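# Open the four ring boxes without disturbing the rings

## Task

Get all four ring boxes open. Each must end up upright and open on the table, and each must still hold its ring in its slot.

## Robot and tools

Robot: a single Doosan M1013 arm carrying a sixteen-motor right hand (LEAP style), with index, middle and ring fingers plus a thumb. The base sits at (0, 0, +0.055) m in the scene frame and may be tilted slightly. Scene frame: the origin is on the table top under the base, +z points up, and +y is to the left when looking along +x. Positions are in metres and velocities in m/s and rad/s.

Hand point frame: +z runs along the straight fingers toward the tips, +x crosses the palm away from the thumb, and +y comes out of the palm face (the palm lies near y = -0.062). Straight fingertips reach about 0.12 to 0.16 m beyond the hand point. A rigid mast stands at the wrist on the palm side and can strike objects.

execute_actions(actions, cameras): actions is a list of actions. Each action is a table of at most 15 rows, and each row is one control step of 1/30 s. An action lasts 0.5 s in total. If a table has fewer rows, its last row is held. Every row has 24 numbers in [-1, 1]:
1-6: dx, dy, dz, rx, ry, rz. These are offsets along the scene axes from the Hand target as it stood when the action began, not from the row before. 1.0 equals 0.6 m of travel or 180 degrees. rx, ry, rz form a single rotation vector about the Hand target position. Sending the same offset again moves the hand that much further.
7-22: hinge goals in this fixed order: index_mcp, index_abd, index_pip, index_dip, middle_mcp, middle_abd, middle_pip, middle_dip, ring_mcp, ring_abd, ring_pip, ring_dip, thumb_cmc, thumb_axl, thumb_mcp, thumb_ipl. Each number is an absolute goal scaled between the hinge's two stops. For the fingers, moving toward -1 curls the finger. Straight is about +0.75 for _mcp, +0.58 for _pip, +0.70 for _dip and 0 for _abd. For the thumb, straight is +0.71 for cmc, +0.68 for axl, +0.23 for mcp and +0.17 for ipl. Lowering thumb_cmc brings the thumb across in front of the palm.
23: current_limit. -1 gives 0 mA and +1 gives 550 mA, with a floor of 11 mA. Low values make the fingers weak.
24: speed. The hinge set-points travel at (speed+1)/2 of 8.5 rad/s.
At the start the values are current_limit +0.4 and speed -0.6, and whatever was sent last stays in effect. To keep the hand unchanged, send back the exact 16 goals, limit and speed you sent last. At the start of a scene, read them first from a result of an empty call.
Calling with actions=[] returns images and the scene number without moving anything. cameras takes a list of names from cam_high, cam_low, cam_wrist, or ["all"].

move(target, speed, blend, blocking, cameras): sends the hand point in a straight line. target is a single 24-number row, or a list of up to 15 rows. Every row is an offset from the same Hand target that held at the start, in the same units as above, and the whole list must fit within 10 s. speed is the top linear speed in m/s, from 0.002 to 2 with 0.25 as default, and turning is capped at twice that number in rad/s. You can give one speed or one per target. blend is in metres and rounds the corners between targets; 0 means stopping at each one. blocking=false returns after about 0.5 s while the arm keeps moving. The path does not avoid obstacles, and it should not pass close to the arm's base. The result carries a move: line reading done (within 3 mm and 2 degrees), off_target, moving, held or fault, along with any limits that applied.

wait(seconds 0-10): lets the simulation run on. stop(): brakes the current move. zoom_image(camera, region=[x0,y0,x1,y1]): enlarges a region of at most 504x504 px from the latest image; all three cameras are 672x504. clear_fault(): resets a torque or force fault once a result has reported it. finished_scene(scene): ends scene 1 or 2 for good, so call it only after the boxes are open and will stay that way. read_manual returns licence texts only.

Results contain end_effector_position and end_effector_quat_wxyz, the velocities, Hand target (the last commanded pose after clipping, from which your next offsets are measured), joint positions and torques, and per-motor lists for hand_goal, hand_measured, hand_current_ma and hand_state (moving, goal, blocked, overload). They also show hand_current_limit and hand_speed. Each step clips commands to within 70 mm and 16 degrees of the measured pose. The hand often comes to rest short of the target; an all-zero action asks for the target again, or you can send the leftover distance as an offset.

Things to avoid: the arm is stiff. Aiming even a little beyond a firm contact, or moving fast into something, can cause a fault stop. A force fault trips at 144 N on any part. Torque faults trip at waist/shoulder 316, elbow 148 and wrist joints 41.8 N m. A finger motor that draws 495 mA or more for 5 s shuts down for 10 s, so do not press fingers hard for long periods. Stretched-out poses and sustained pushing heat the motors, and a MOTOR HOT warning comes before an over-temperature stop of 30-60 s. To release a push, command the target back beyond the hand point. Do not slam the lids, knock boxes over, or push anything off the table; anything dropped off the table fails the scene. Be gentle with lids so the rings do not come out, and watch out for brief disturbances that shove loose objects.

Each tool is called after "Call:" by a JSON object that holds its "op" and its "data".

## Session

Call:
{"op": "execute_actions", "data": {"actions": []}}

Scene clock: 0.00 s.
end_effector_position=(+0.8892, -0.2128, +0.1594) hand_goal=(+0.754, +0.000, +0.576, +0.696, +0.754, +0.000, +0.576, +0.696, +0.754, +0.000, +0.576, +0.696, +0.714, +0.678, +0.226, +0.168) hand_measured=(+0.754, +0.000, +0.576, +0.696, +0.754, +0.000, +0.576, +0.696, +0.754, +0.000, +0.576, +0.696, +0.714, +0.678, +0.226, +0.168) hand_current_ma=(+0, +0, +0, +0, +0, +0, +0, +0, +0, +0, +0, +0, +0, +0, +0, +0) hand_state=(goal, goal, goal, goal, goal, goal, goal, goal, goal, goal, goal, goal, goal, goal, goal, goal) hand_current_limit=0.40 hand_speed=-0.60 end_effector_quat_wxyz=(+0.055, +0.107, +0.993, +0.011)
Joint positions: [-0.371 0.679 1.426 0.05 0.933 1.379]
Joint velocities: within noise
Joint torques (N m): no reading
Hand target: +0.8892, -0.2128, +0.1594; +0.055, +0.107, +0.993, +0.011

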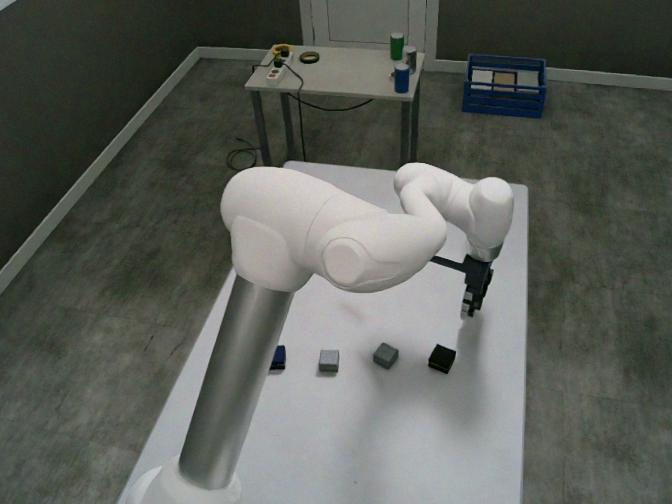

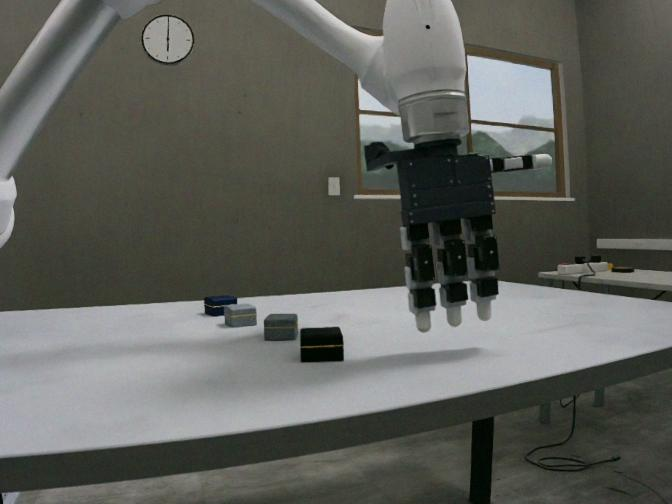

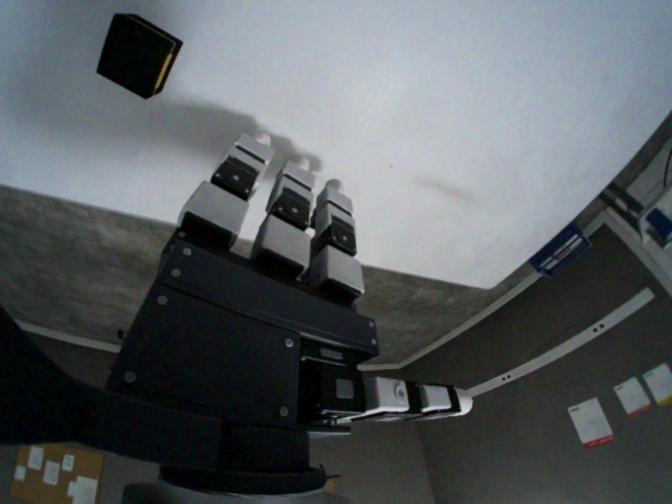

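Call:
{"op": "zoom_image", "data": {"camera": "cam_high", "region": [250, 320, 480, 400]}}

Call:
{"op": "zoom_image", "data": {"camera": "cam_low", "region": [190, 280, 360, 380]}}

Call:
{"op": "zoom_image", "data": {"camera": "cam_wrist", "region": [80, 0, 220, 110]}}

Scaled by 2.191.

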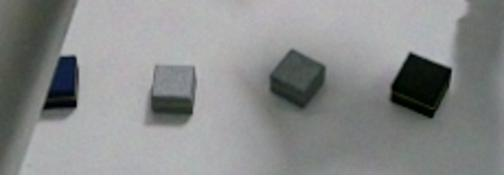

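Scaled by 2.965.

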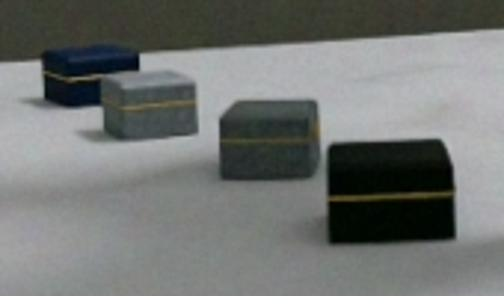

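Scaled by 3.600 from the camera's 672x504 image, which has a finer 960x720 frame.

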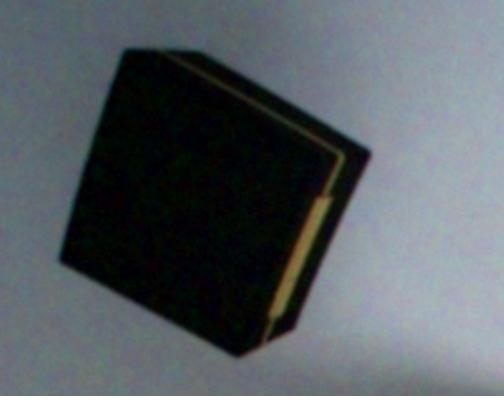

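Call:
{"op": "move", "data": {"target": [-0.2185, -0.116, 0.101, 0.025, 0.0307, -0.4921, 0.754, 0.083, 0.576, 0.696, -0.342, 0.0, -0.737, 0.0, 0.754, -0.083, 0.576, 0.696, 0.714, 0.678, 0.226, 0.168, 0.4, -0.6], "speed": 0.6, "cameras": ["all"]}}

Scene clock: 25.37 s.
end_effector_position=(+0.7580, -0.2824, +0.2201) hand_goal=(+0.754, +0.084, +0.576, +0.696, -0.342, +0.000, -0.736, +0.000, +0.754, -0.082, +0.576, +0.696, +0.714, +0.678, +0.226, +0.168) hand_measured=(+0.754, +0.080, +0.576, +0.696, -0.324, +0.000, -0.732, +0.002, +0.754, -0.078, +0.576, +0.696, +0.714, +0.678, +0.224, +0.168) hand_current_ma=(+0, -3, +0, +0, +30, +0, +3, +2, +0, +2, +0, +0, +0, +0, -2, +0) hand_state=(goal, goal, goal, goal, goal, goal, goal, goal, goal, goal, goal, goal, goal, goal, goal, goal) hand_current_limit=0.40 hand_speed=-0.60 end_effector_quat_wxyz=(+0.000, +0.772, +0.636, +0.000)
Joint positions: [-0.379 0.414 1.728 -0.012 0.996 2.954]
Joint torques (N m): [-2.24 -70.85 -34.94 3.94 -0.6 0.27]
Hand target: +0.7581, -0.2824, +0.2200; +0.000, +0.772, +0.636, +0.000
Off the commanded pose: 0.000 m, 0 deg.
move: done
camera_calibration:
cam_wrist: T_world_to_cam=[[0.443723, -0.895365, 0.0378283, -0.565408], [-0.650721, -0.292885, 0.700557, 0.215756], [-0.616175, -0.335469, -0.712593, 0.649752], [0, 0, 0, 1]] pos_world=[0.791643, -0.225084, 0.333247]

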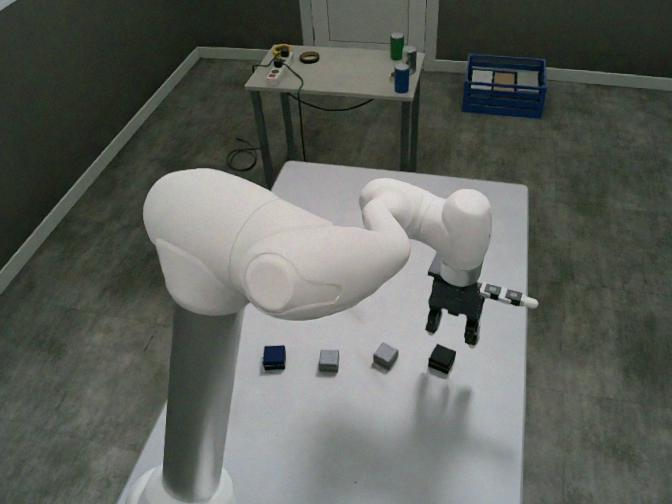

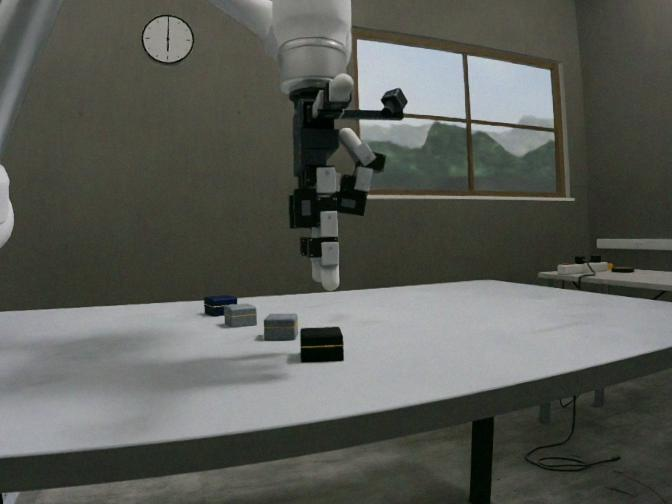

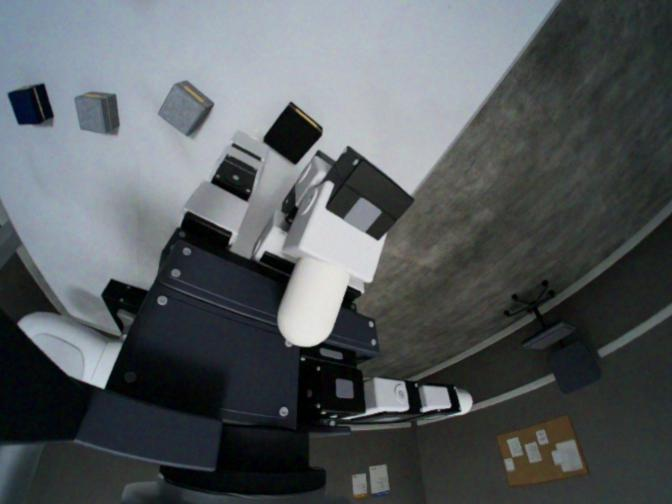

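Call:
{"op": "zoom_image", "data": {"camera": "cam_wrist", "region": [230, 80, 350, 170]}}

Call:
{"op": "zoom_image", "data": {"camera": "cam_wrist", "region": [0, 60, 230, 150]}}

Call:
{"op": "zoom_image", "data": {"camera": "cam_high", "region": [250, 330, 470, 390]}}

Scaled by 4.200 from the camera's 672x504 image, which has a finer 960x720 frame.

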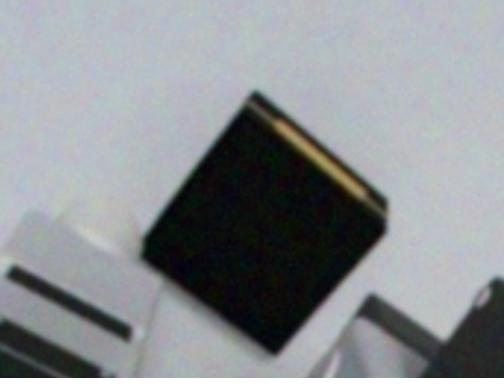

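Scaled by 2.191 from the camera's 672x504 image, which has a finer 960x720 frame.

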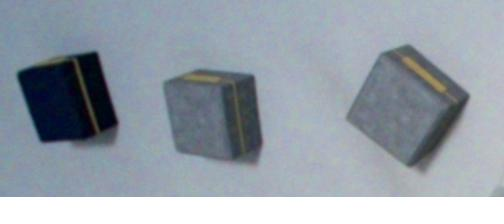

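Scaled by 2.291.

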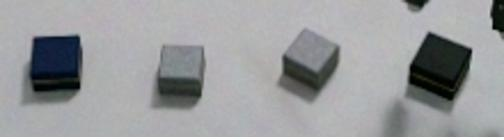

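Call:
{"op": "move", "data": {"target": [-0.0275, 0.022, -0.1233, 0, 0, -0.0333, 0.754, 0.083, 0.576, 0.696, -0.342, 0.0, -0.737, 0.0, 0.754, -0.083, 0.576, 0.696, 0.714, 0.678, 0.226, 0.168, 0.4, -0.8], "speed": 0.15, "cameras": ["all"]}}

Call:
{"op": "zoom_image", "data": {"camera": "cam_wrist", "region": [220, 80, 380, 220]}}

Call:
{"op": "zoom_image", "data": {"camera": "cam_low", "region": [250, 240, 390, 370]}}

Scene clock: 34.60 s.
end_effector_position=(+0.7416, -0.2692, +0.1461) hand_goal=(+0.754, +0.084, +0.576, +0.696, -0.342, +0.000, -0.736, +0.000, +0.754, -0.082, +0.576, +0.696, +0.714, +0.678, +0.226, +0.168) hand_measured=(+0.754, +0.080, +0.576, +0.696, -0.326, +0.000, -0.732, +0.002, +0.754, -0.078, +0.576, +0.696, +0.714, +0.678, +0.224, +0.168) hand_current_ma=(+0, -3, +0, +0, +27, +0, +3, +2, +0, +2, +0, +0, +0, +0, -3, +0) hand_state=(goal, goal, goal, goal, goal, goal, goal, goal, goal, goal, goal, goal, goal, goal, goal, goal) hand_current_limit=0.40 hand_speed=-0.80 end_effector_quat_wxyz=(+0.000, +0.804, +0.595, +0.000)
Joint positions: [-0.358 0.463 1.816 -0.014 0.86 3.082]
Joint torques (N m): [-1.95 -72.78 -31.66 3.59 -0.52 0.36]
Hand target: +0.7416, -0.2692, +0.1460; +0.000, +0.804, +0.595, +0.000
Off the commanded pose: 0.000 m, 0 deg.
move: done
camera_calibration:
cam_wrist: T_world_to_cam=[[0.347723, -0.936835, 0.0377921, -0.483536], [-0.677769, -0.223306, 0.700545, 0.299507], [-0.647856, -0.26921, -0.712607, 0.632595], [0, 0, 0, 1]] pos_world=[0.780964, -0.215811, 0.259247]

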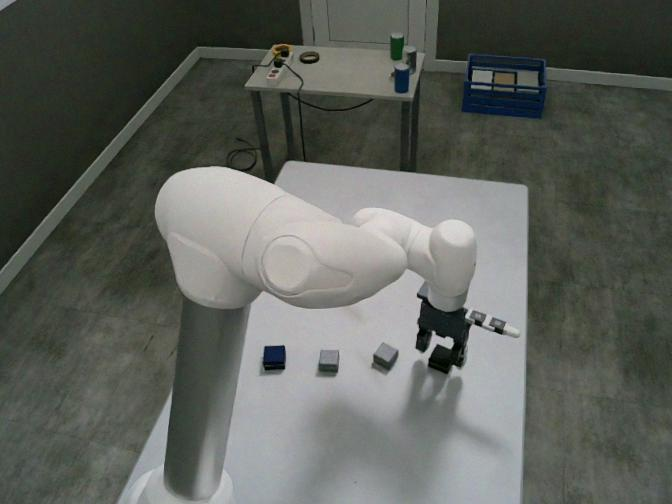

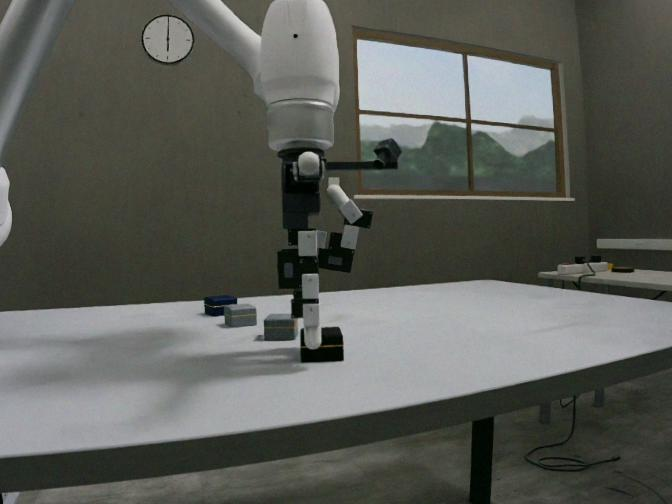

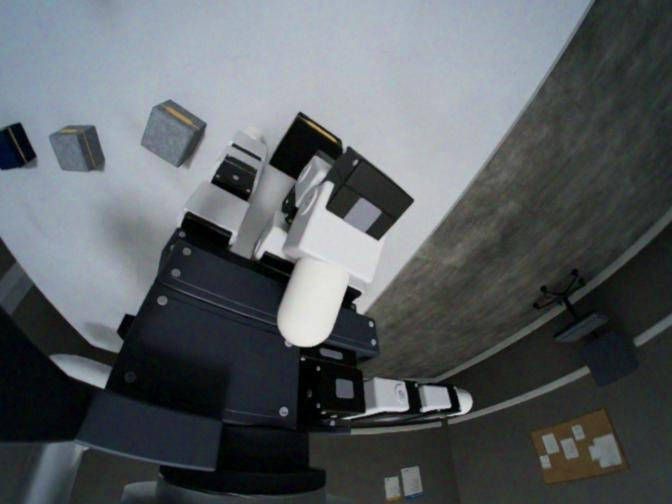

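Scaled by 3.150 from the camera's 672x504 image, which has a finer 960x720 frame.

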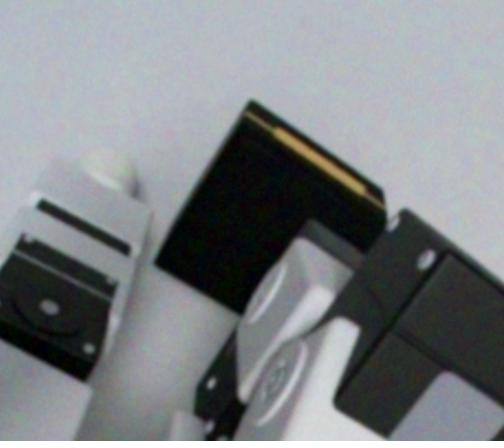

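Scaled by 3.600.

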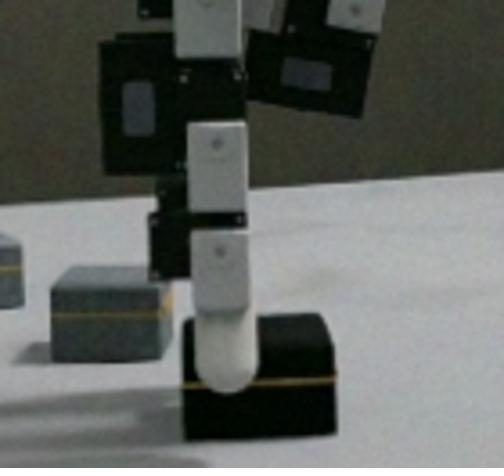

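Call:
{"op": "move", "data": {"target": [0, 0, 0, 0, 0, 0, 0.754, -0.25, 0.576, 0.696, -0.342, 0.0, -0.737, 0.0, 0.754, 0.25, 0.576, 0.696, 0.714, 0.678, 0.226, 0.168, 0.4, -0.85], "speed": 0.15, "cameras": ["cam_wrist", "cam_low"]}}

Call:
{"op": "zoom_image", "data": {"camera": "cam_wrist", "region": [220, 80, 380, 220]}}

Call:
{"op": "zoom_image", "data": {"camera": "cam_low", "region": [250, 240, 390, 370]}}

Scene clock: 36.50 s.
end_effector_position=(+0.7416, -0.2692, +0.1460) hand_goal=(+0.754, -0.250, +0.576, +0.696, -0.342, +0.000, -0.736, +0.000, +0.754, +0.250, +0.576, +0.696, +0.714, +0.678, +0.226, +0.168) hand_measured=(+0.754, -0.078, +0.576, +0.696, -0.326, +0.000, -0.732, +0.002, +0.754, +0.094, +0.576, +0.696, +0.714, +0.678, +0.224, +0.168) hand_current_ma=(+0, +385, +0, +0, +27, +0, +3, +2, +0, -385, +0, +0, +0, +0, -3, +0) hand_state=(goal, blocked, goal, goal, goal, goal, goal, goal, goal, blocked, goal, goal, goal, goal, goal, goal) hand_current_limit=0.40 hand_speed=-0.85 end_effector_quat_wxyz=(+0.000, +0.804, +0.595, +0.000)
Joint positions: [-0.358 0.463 1.816 -0.014 0.86 3.082]
Joint torques (N m): [-1.44 -71.91 -31.37 3.58 -0.5 0.42]
Hand target: +0.7416, -0.2692, +0.1460; +0.000, +0.804, +0.595, +0.000
Off the commanded pose: 0.000 m, 0 deg.
move: done
camera_calibration:
cam_wrist: T_world_to_cam=[[0.347765, -0.936823, 0.0376991, -0.483445], [-0.677691, -0.223378, 0.700597, 0.299509], [-0.647915, -0.269192, -0.71256, 0.632588], [0, 0, 0, 1]] pos_world=[0.780963, -0.215711, 0.259148]
Images, in order (width x height): cam_low 672x504, cam_wrist 672x504.

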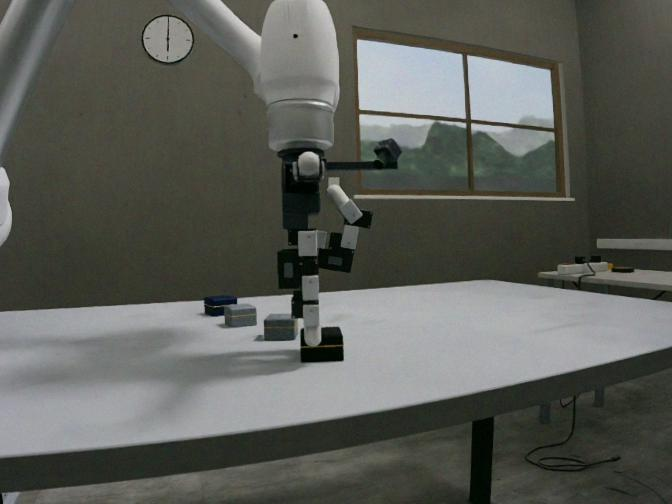

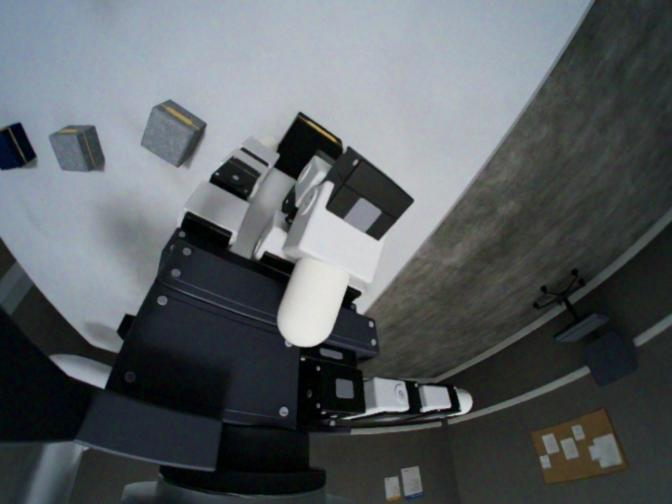

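Scaled by 3.150 from the camera's 672x504 image, which has a finer 960x720 frame.

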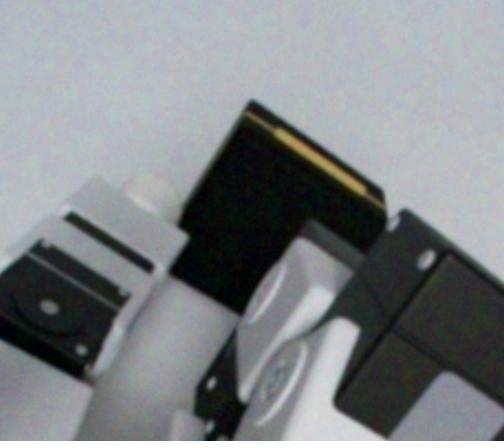

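Scaled by 3.600.

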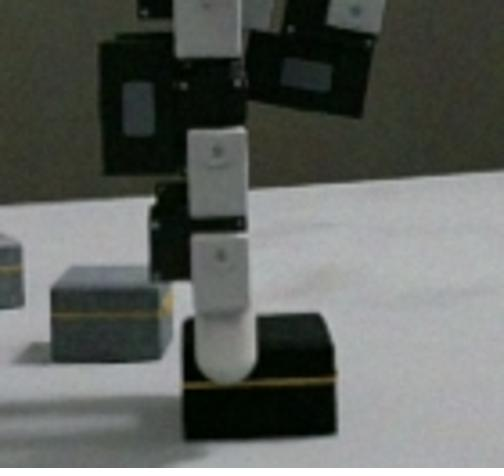

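Call:
{"op": "move", "data": {"target": [[0.0120, -0.0037, 0.0227, 0, 0, 0, 0.754, -0.25, 0.576, 0.696, -0.342, 0.0, -0.737, 0.0, 0.754, 0.25, 0.576, 0.696, 0.714, 0.678, 0.226, 0.168, 0.4, -0.85], [0.0288, -0.0088, 0.0375, 0, 0, 0, 0.754, -0.25, 0.576, 0.696, -0.342, 0.0, -0.737, 0.0, 0.754, 0.25, 0.576, 0.696, 0.714, 0.678, 0.226, 0.168, 0.4, -0.85]], "speed": 0.05, "blend": 0.004, "cameras": ["cam_wrist", "cam_low"]}}

Call:
{"op": "zoom_image", "data": {"camera": "cam_wrist", "region": [220, 80, 380, 220]}}

Call:
{"op": "zoom_image", "data": {"camera": "cam_low", "region": [250, 240, 390, 370]}}

Scene clock: 38.10 s.
end_effector_position=(+0.7588, -0.2745, +0.1685) hand_goal=(+0.754, -0.250, +0.576, +0.696, -0.342, +0.000, -0.736, +0.000, +0.754, +0.250, +0.576, +0.696, +0.714, +0.678, +0.226, +0.168) hand_measured=(+0.754, -0.078, +0.576, +0.696, -0.326, +0.000, -0.732, +0.002, +0.754, +0.094, +0.576, +0.696, +0.714, +0.678, +0.224, +0.168) hand_current_ma=(+0, +385, +0, +0, +27, +0, +3, +2, +0, -385, +0, +0, +0, +0, -3, +0) hand_state=(goal, blocked, goal, goal, goal, goal, goal, goal, goal, blocked, goal, goal, goal, goal, goal, goal) hand_current_limit=0.40 hand_speed=-0.85 end_effector_quat_wxyz=(+0.000, +0.804, +0.595, +0.000)
Joint positions: [-0.356 0.463 1.765 -0.013 0.912 3.083]
Joint torques (N m): [-1.88 -73.65 -33.06 3.76 -0.61 0.38]
Hand target: +0.7588, -0.2745, +0.1685; +0.000, +0.804, +0.595, +0.000
Off the commanded pose: 0.000 m, 0 deg.
move: done
camera_calibration:
cam_wrist: T_world_to_cam=[[0.347763, -0.936824, 0.0377018, -0.495274], [-0.677693, -0.223375, 0.700597, 0.294287], [-0.647915, -0.269192, -0.71256, 0.658403], [0, 0, 0, 1]] pos_world=[0.798263, -0.221011, 0.281648]
Images, in order (width x height): cam_low 672x504, cam_wrist 672x504.

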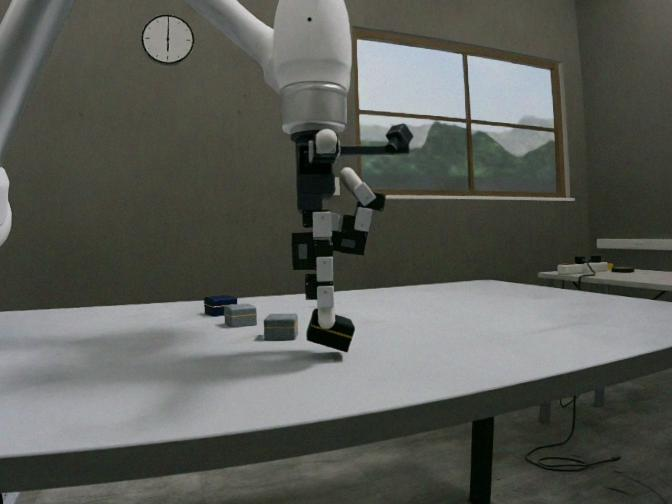

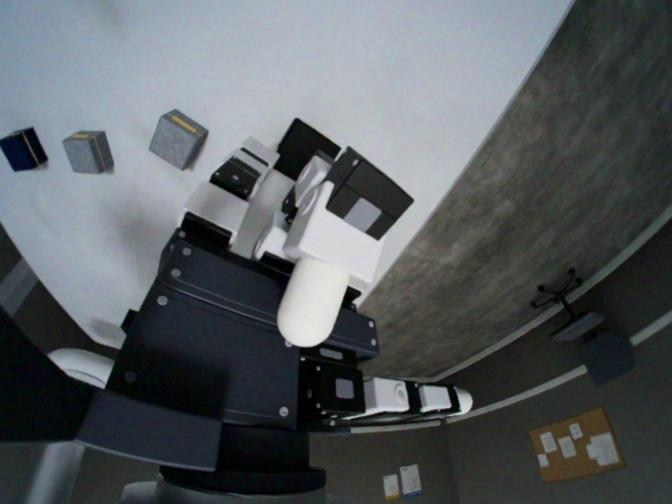

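Scaled by 3.150 from the camera's 672x504 image, which has a finer 960x720 frame.

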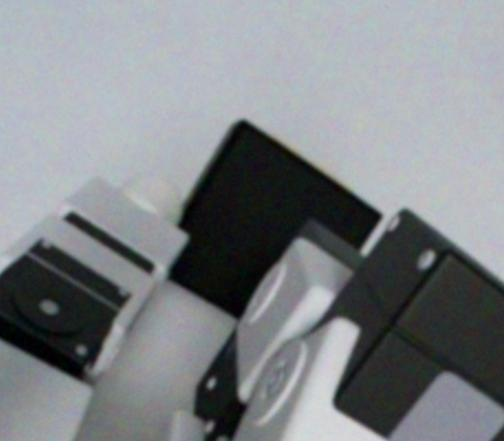

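Scaled by 3.600.

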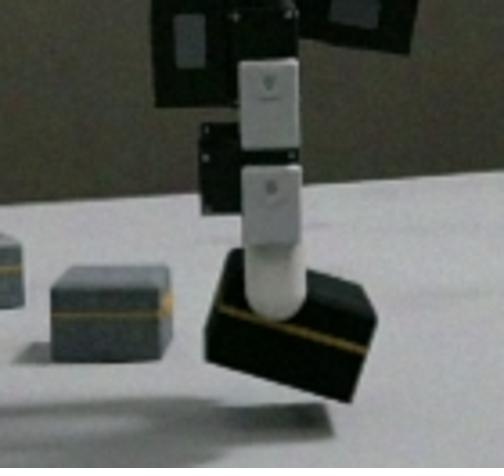

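Call:
{"op": "zoom_image", "data": {"camera": "cam_wrist", "region": [140, 100, 220, 170]}}

Call:
{"op": "zoom_image", "data": {"camera": "cam_wrist", "region": [0, 115, 120, 185]}}

Call:
{"op": "zoom_image", "data": {"camera": "cam_low", "region": [195, 285, 305, 350]}}

Scaled by 6.300 from the camera's 672x504 image, which has a finer 960x720 frame.

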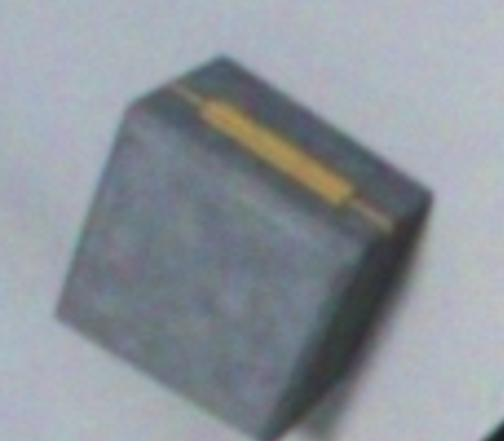

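Scaled by 4.200 from the camera's 672x504 image, which has a finer 960x720 frame.

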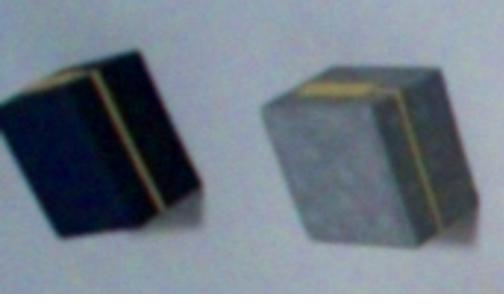

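Scaled by 4.582.

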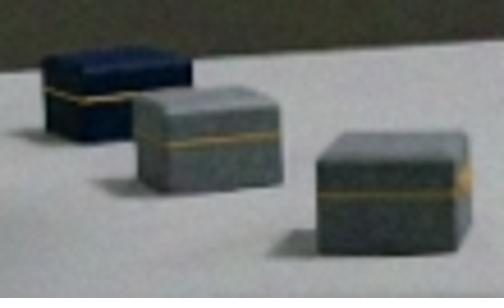

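Call:
{"op": "zoom_image", "data": {"camera": "cam_low", "region": [262, 308, 302, 344]}}

Call:
{"op": "zoom_image", "data": {"camera": "cam_low", "region": [300, 300, 360, 360]}}

Scaled by 12.600.

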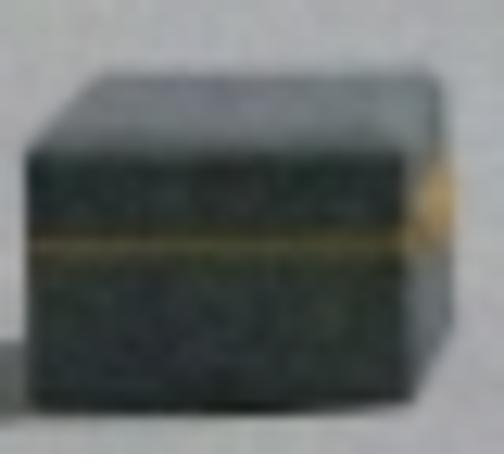

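Scaled by 8.400.

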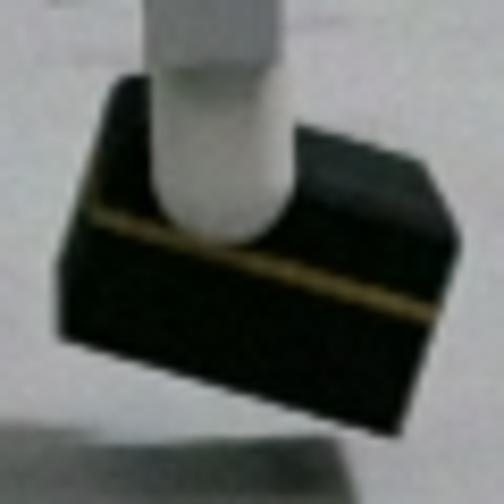

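Call:
{"op": "move", "data": {"target": [[0, 0, -0.0375, 0, 0, 0, 0.754, -0.25, 0.576, 0.696, -0.342, 0.0, -0.737, 0.0, 0.754, 0.25, 0.576, 0.696, 0.714, 0.678, 0.226, 0.168, 0.4, -0.85], [0.0, 0.0, -0.0375, 0, 0, 0, 0.754, 0.083, 0.576, 0.696, -0.342, 0.0, -0.737, 0.0, 0.754, -0.083, 0.576, 0.696, 0.714, 0.678, 0.226, 0.168, 0.4, -0.85], [0.035, -0.0107, -0.0475, 0, 0, 0, 0.754, 0.083, 0.576, 0.696, -0.342, 0.0, -0.737, 0.0, 0.754, -0.083, 0.576, 0.696, 0.714, 0.678, 0.226, 0.168, 0.4, -0.85]], "speed": [0.04, 0.04, 0.08], "cameras": ["cam_wrist", "cam_low"]}}

Call:
{"op": "zoom_image", "data": {"camera": "cam_wrist", "region": [220, 80, 380, 220]}}

Call:
{"op": "zoom_image", "data": {"camera": "cam_low", "region": [250, 260, 390, 370]}}

Scene clock: 60.00 s.
end_effector_position=(+0.7798, -0.2809, +0.1400) hand_goal=(+0.754, +0.084, +0.576, +0.696, -0.342, +0.000, -0.736, +0.000, +0.754, -0.082, +0.576, +0.696, +0.714, +0.678, +0.226, +0.168) hand_measured=(+0.754, +0.080, +0.576, +0.696, -0.326, +0.000, -0.732, +0.002, +0.754, -0.078, +0.576, +0.696, +0.714, +0.678, +0.224, +0.168) hand_current_ma=(+0, -3, +0, +0, +27, +0, +3, +2, +0, +3, +0, +0, +0, +0, -3, +0) hand_state=(goal, goal, goal, goal, goal, goal, goal, goal, goal, goal, goal, goal, goal, goal, goal, goal) hand_current_limit=0.40 hand_speed=-0.85 end_effector_quat_wxyz=(+0.000, +0.804, +0.595, +0.000)
Joint positions: [-0.354 0.52 1.734 -0.014 0.885 3.085]
Joint torques (N m): [-1.43 -77.28 -32.24 3.61 -0.52 0.36]
Hand target: +0.7798, -0.2809, +0.1400; +0.000, +0.804, +0.595, +0.000
Off the commanded pose: 0.000 m, 0 deg.
move: done
camera_calibration:
cam_wrist: T_world_to_cam=[[0.347763, -0.936819, 0.0378314, -0.50753], [-0.67771, -0.223285, 0.700609, 0.327088], [-0.647897, -0.269285, -0.712541, 0.649938], [0, 0, 0, 1]] pos_world=[0.819263, -0.227412, 0.253148]
Images, in order (width x height): cam_low 672x504, cam_wrist 672x504.

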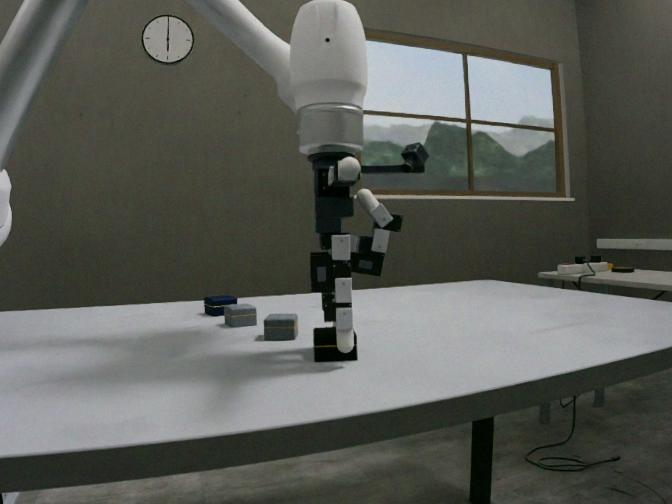

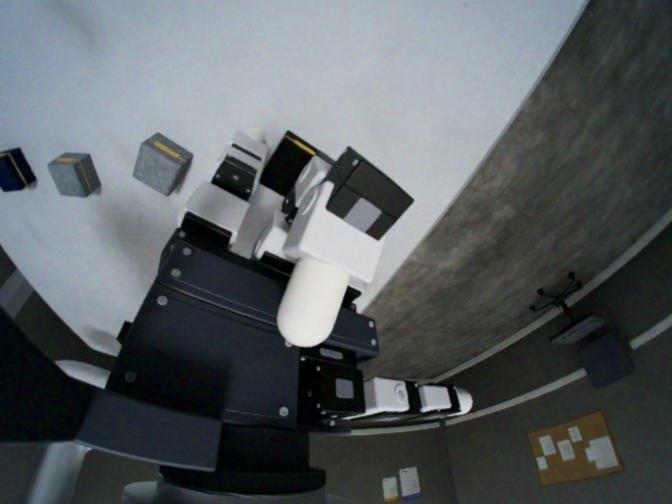

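Scaled by 3.150 from the camera's 672x504 image, which has a finer 960x720 frame.

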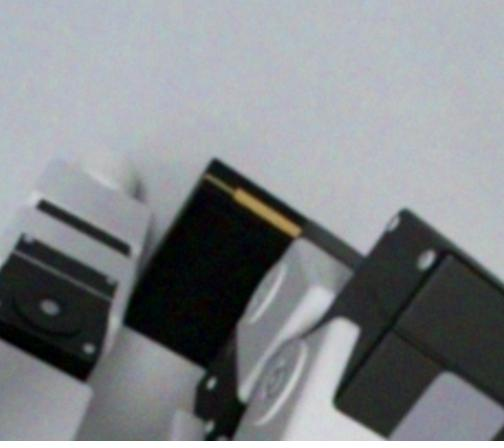

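Scaled by 3.600.

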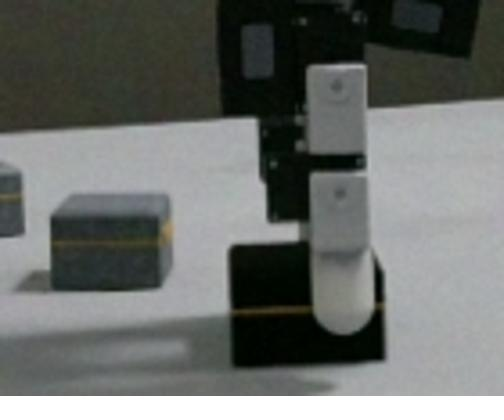

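Call:
{"op": "move", "data": {"target": [[0, 0, 0, 0, 0, 0, 0.754, -0.25, 0.576, 0.696, -0.342, 0.0, -0.737, 0.0, 0.754, 0.25, 0.576, 0.696, 0.714, 0.678, 0.226, 0.168, 0.4, -0.85], [-0.006, 0.0018, 0.025, 0, 0, 0, 0.754, -0.25, 0.576, 0.696, -0.342, 0.0, -0.737, 0.0, 0.754, 0.25, 0.576, 0.696, 0.714, 0.678, 0.226, 0.168, 0.4, -0.85]], "speed": [0.04, 0.05], "cameras": ["cam_wrist", "cam_low"]}}

Call:
{"op": "zoom_image", "data": {"camera": "cam_low", "region": [270, 270, 390, 370]}}

Scene clock: 62.23 s.
end_effector_position=(+0.7763, -0.2798, +0.1550) hand_goal=(+0.754, -0.250, +0.576, +0.696, -0.342, +0.000, -0.736, +0.000, +0.754, +0.250, +0.576, +0.696, +0.714, +0.678, +0.226, +0.168) hand_measured=(+0.754, -0.076, +0.576, +0.696, -0.326, +0.000, -0.732, +0.002, +0.754, +0.092, +0.576, +0.696, +0.714, +0.678, +0.224, +0.168) hand_current_ma=(+0, +385, +0, +0, +27, +0, +3, +2, +0, -385, +0, +0, +0, +0, -3, +0) hand_state=(goal, blocked, goal, goal, goal, goal, goal, goal, goal, blocked, goal, goal, goal, goal, goal, goal) hand_current_limit=0.40 hand_speed=-0.85 end_effector_quat_wxyz=(+0.000, +0.804, +0.595, +0.000)
Joint positions: [-0.354 0.5 1.734 -0.013 0.905 3.084]
Joint torques (N m): [-1.55 -76.44 -32.73 3.7 -0.5 0.28]
Hand target: +0.7762, -0.2799, +0.1550; +0.000, +0.804, +0.595, +0.000
Off the commanded pose: 0.000 m, 0 deg.
move: done
camera_calibration:
cam_wrist: T_world_to_cam=[[0.347763, -0.936824, 0.0377018, -0.505781], [-0.677693, -0.223375, 0.700597, 0.314353], [-0.647915, -0.269192, -0.71256, 0.658631], [0, 0, 0, 1]] pos_world=[0.815663, -0.226311, 0.268148]
Images, in order (width x height): cam_low 672x504, cam_wrist 672x504.

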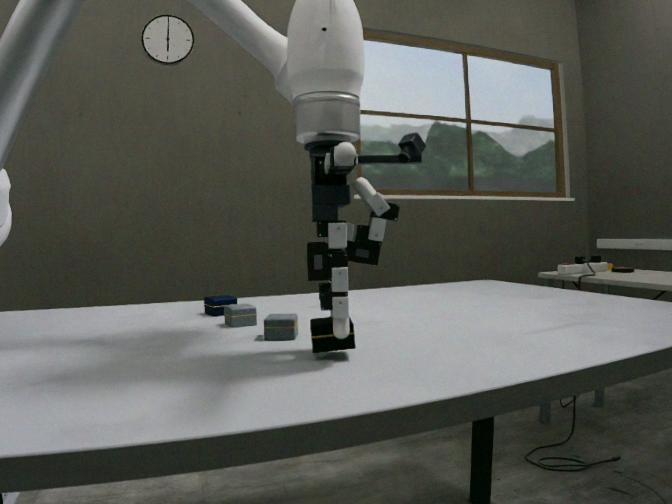

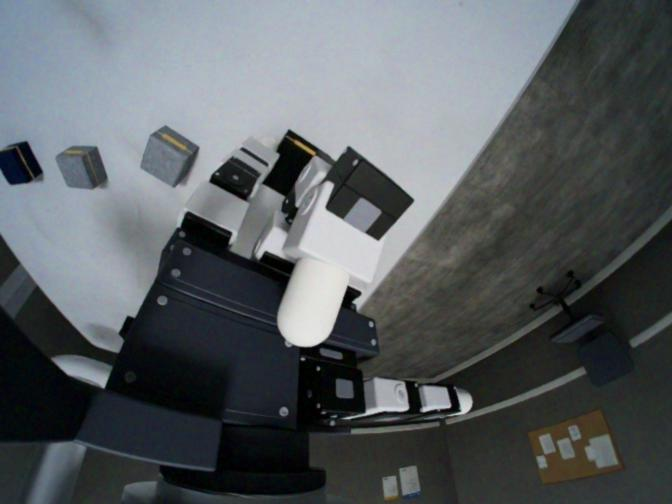

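Scaled by 4.200.

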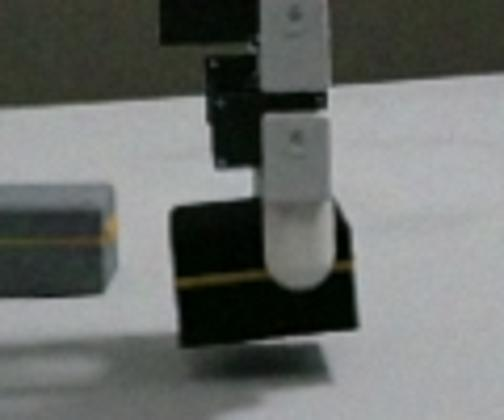

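Call:
{"op": "move", "data": {"target": [[0, 0, -0.025, 0, 0, 0, 0.754, -0.25, 0.576, 0.696, -0.342, 0.0, -0.737, 0.0, 0.754, 0.25, 0.576, 0.696, 0.714, 0.678, 0.226, 0.168, 0.4, -0.85], [0, 0, -0.025, 0, 0, 0, 0.754, 0.083, 0.576, 0.696, -0.342, 0.0, -0.737, 0.0, 0.754, -0.083, 0.576, 0.696, 0.714, 0.678, 0.226, 0.168, 0.4, -0.8], [-0.0143, 0.0044, 0.075, 0, 0, 0, 0.754, 0.083, 0.576, 0.696, -0.342, 0.0, -0.737, 0.0, 0.754, -0.083, 0.576, 0.696, 0.714, 0.678, 0.226, 0.168, 0.4, -0.8], [-0.0143, 0.0044, 0.075, 0, 0, 0, 0.754, 0.083, 0.576, 0.696, 1.0, 0.0, 0.869, 0.551, 0.754, -0.083, 0.576, 0.696, 0.714, 0.678, 0.226, 0.168, 0.4, -0.4], [-0.0143, 0.0044, -0.0483, 0, 0, 0, 0.754, 0.083, 0.576, 0.696, 1.0, 0.0, 0.869, 0.551, 0.754, -0.083, 0.576, 0.696, 0.714, 0.678, 0.226, 0.168, 0.4, -0.8]], "speed": [0.04, 0.04, 0.2, 0.2, 0.12], "cameras": ["cam_wrist", "cam_low"]}}

Call:
{"op": "zoom_image", "data": {"camera": "cam_wrist", "region": [200, 80, 380, 260]}}

Call:
{"op": "zoom_image", "data": {"camera": "cam_low", "region": [270, 250, 390, 370]}}

Scene clock: 72.97 s.
end_effector_position=(+0.7677, -0.2772, +0.1260) hand_goal=(+0.754, +0.084, +0.576, +0.696, +1.000, +0.000, +0.870, +0.552, +0.754, -0.082, +0.576, +0.696, +0.714, +0.678, +0.226, +0.168) hand_measured=(+0.754, +0.080, +0.576, +0.696, +0.990, +0.000, +0.864, +0.550, +0.754, -0.078, +0.576, +0.696, +0.714, +0.678, +0.224, +0.168) hand_current_ma=(+0, -3, +0, +0, -12, +0, -6, -2, +0, +3, +0, +0, +0, +0, -3, +0) hand_state=(goal, goal, goal, goal, goal, goal, goal, goal, goal, goal, goal, goal, goal, goal, goal, goal) hand_current_limit=0.40 hand_speed=-0.80 end_effector_quat_wxyz=(+0.000, +0.804, +0.595, +0.000)
Joint positions: [-0.356 0.519 1.769 -0.014 0.851 3.084]
Joint torques (N m): [-1.26 -75.94 -31.22 3.55 -0.5 0.36]
Hand target: +0.7677, -0.2772, +0.1260; +0.000, +0.804, +0.595, +0.000
Off the commanded pose: 0.000 m, 0 deg.
move: done
camera_calibration:
cam_wrist: T_world_to_cam=[[0.347763, -0.936824, 0.0377018, -0.499261], [-0.677693, -0.223375, 0.700597, 0.329423], [-0.647915, -0.269192, -0.71256, 0.633094], [0, 0, 0, 1]] pos_world=[0.807063, -0.223711, 0.239148]
Images, in order (width x height): cam_low 672x504, cam_wrist 672x504.

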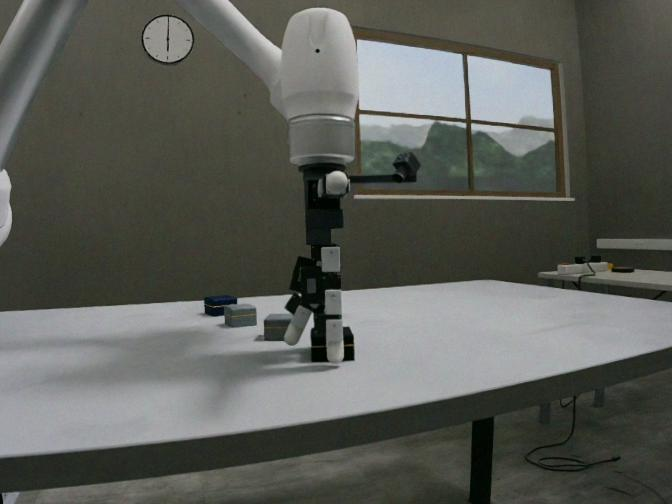

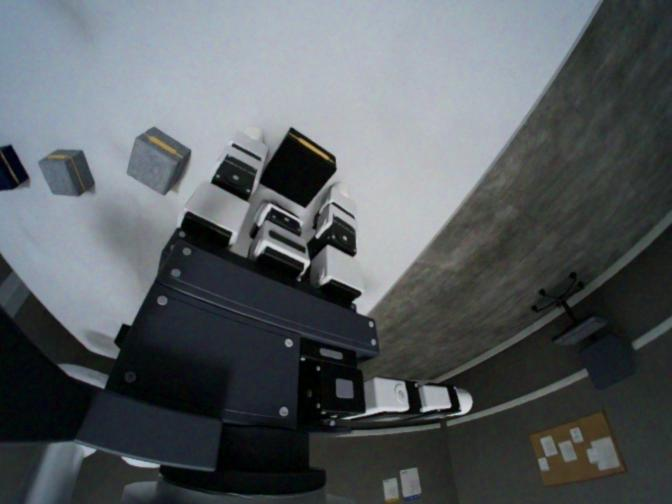

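Scaled by 2.800 from the camera's 672x504 image, which has a finer 960x720 frame.

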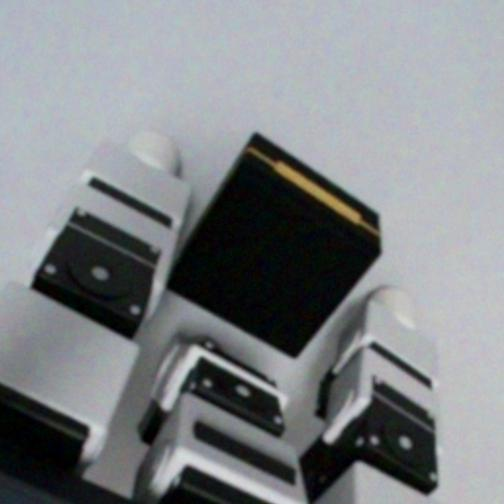

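Scaled by 4.200.

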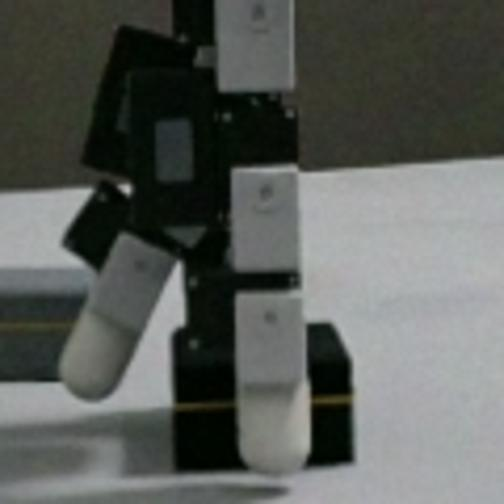

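Call:
{"op": "move", "data": {"target": [[0, 0, 0, 0, 0, 0, 0.754, -0.25, 0.576, 0.696, 1.0, 0.0, 0.869, 0.551, 0.754, 0.25, 0.576, 0.696, 0.714, 0.678, 0.226, 0.168, 0.6, -0.8], [0, 0, 0, 0, 0, 0, 0.754, -0.25, 0.576, 0.696, 1.0, 0.0, 0.869, -0.391, 0.754, 0.25, 0.576, 0.696, 0.714, 0.678, 0.226, 0.168, 0.6, -0.8]], "speed": [0.04, 0.05], "cameras": ["cam_wrist", "cam_low"]}}

Call:
{"op": "zoom_image", "data": {"camera": "cam_wrist", "region": [200, 80, 380, 260]}}

Call:
{"op": "zoom_image", "data": {"camera": "cam_low", "region": [270, 250, 390, 370]}}

Scene clock: 77.60 s.
end_effector_position=(+0.7677, -0.2772, +0.1260) hand_goal=(+0.754, -0.250, +0.576, +0.696, +1.000, +0.000, +0.870, -0.390, +0.754, +0.250, +0.576, +0.696, +0.714, +0.678, +0.226, +0.168) hand_measured=(+0.712, -0.046, +0.560, +0.696, +1.000, +0.000, +0.936, -0.262, +0.718, +0.062, +0.560, +0.696, +0.714, +0.678, +0.224, +0.168) hand_current_ma=(-101, +440, -24, +0, +0, +0, +171, +436, -83, -440, -24, +0, +0, +0, -3, +0) hand_state=(blocked, blocked, goal, goal, goal, goal, blocked, blocked, blocked, blocked, goal, goal, goal, goal, goal, goal) hand_current_limit=0.60 hand_speed=-0.80 end_effector_quat_wxyz=(+0.000, +0.804, +0.595, +0.000)
Joint positions: [-0.356 0.519 1.769 -0.014 0.851 3.084]
Joint torques (N m): [-1.42 -72.89 -29.98 3.61 -1.1 0.34]
Hand target: +0.7677, -0.2772, +0.1260; +0.000, +0.804, +0.595, +0.000
Off the commanded pose: 0.000 m, 0 deg.
move: done
camera_calibration:
cam_wrist: T_world_to_cam=[[0.347763, -0.936824, 0.0377018, -0.499261], [-0.677693, -0.223375, 0.700597, 0.329423], [-0.647915, -0.269192, -0.71256, 0.633094], [0, 0, 0, 1]] pos_world=[0.807063, -0.223711, 0.239148]
Images, in order (width x height): cam_low 672x504, cam_wrist 672x504.

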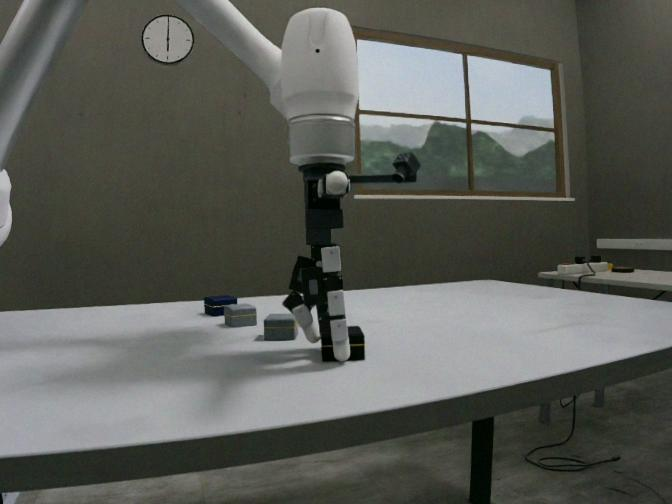

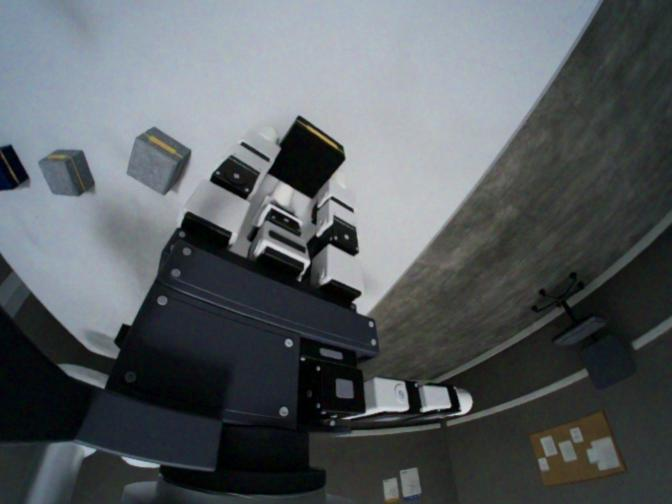

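Scaled by 2.800 from the camera's 672x504 image, which has a finer 960x720 frame.

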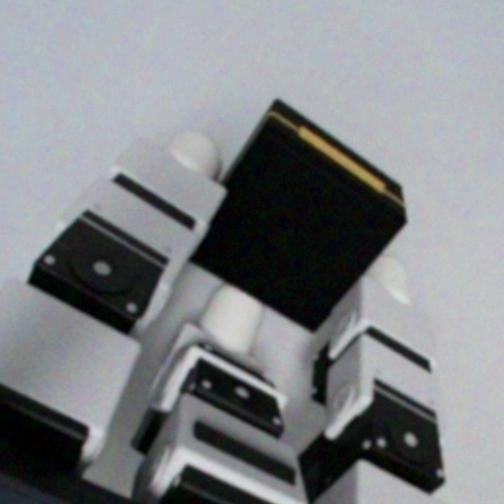

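Scaled by 4.200.

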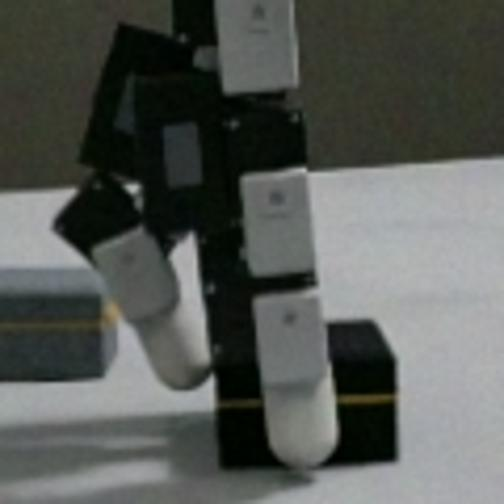

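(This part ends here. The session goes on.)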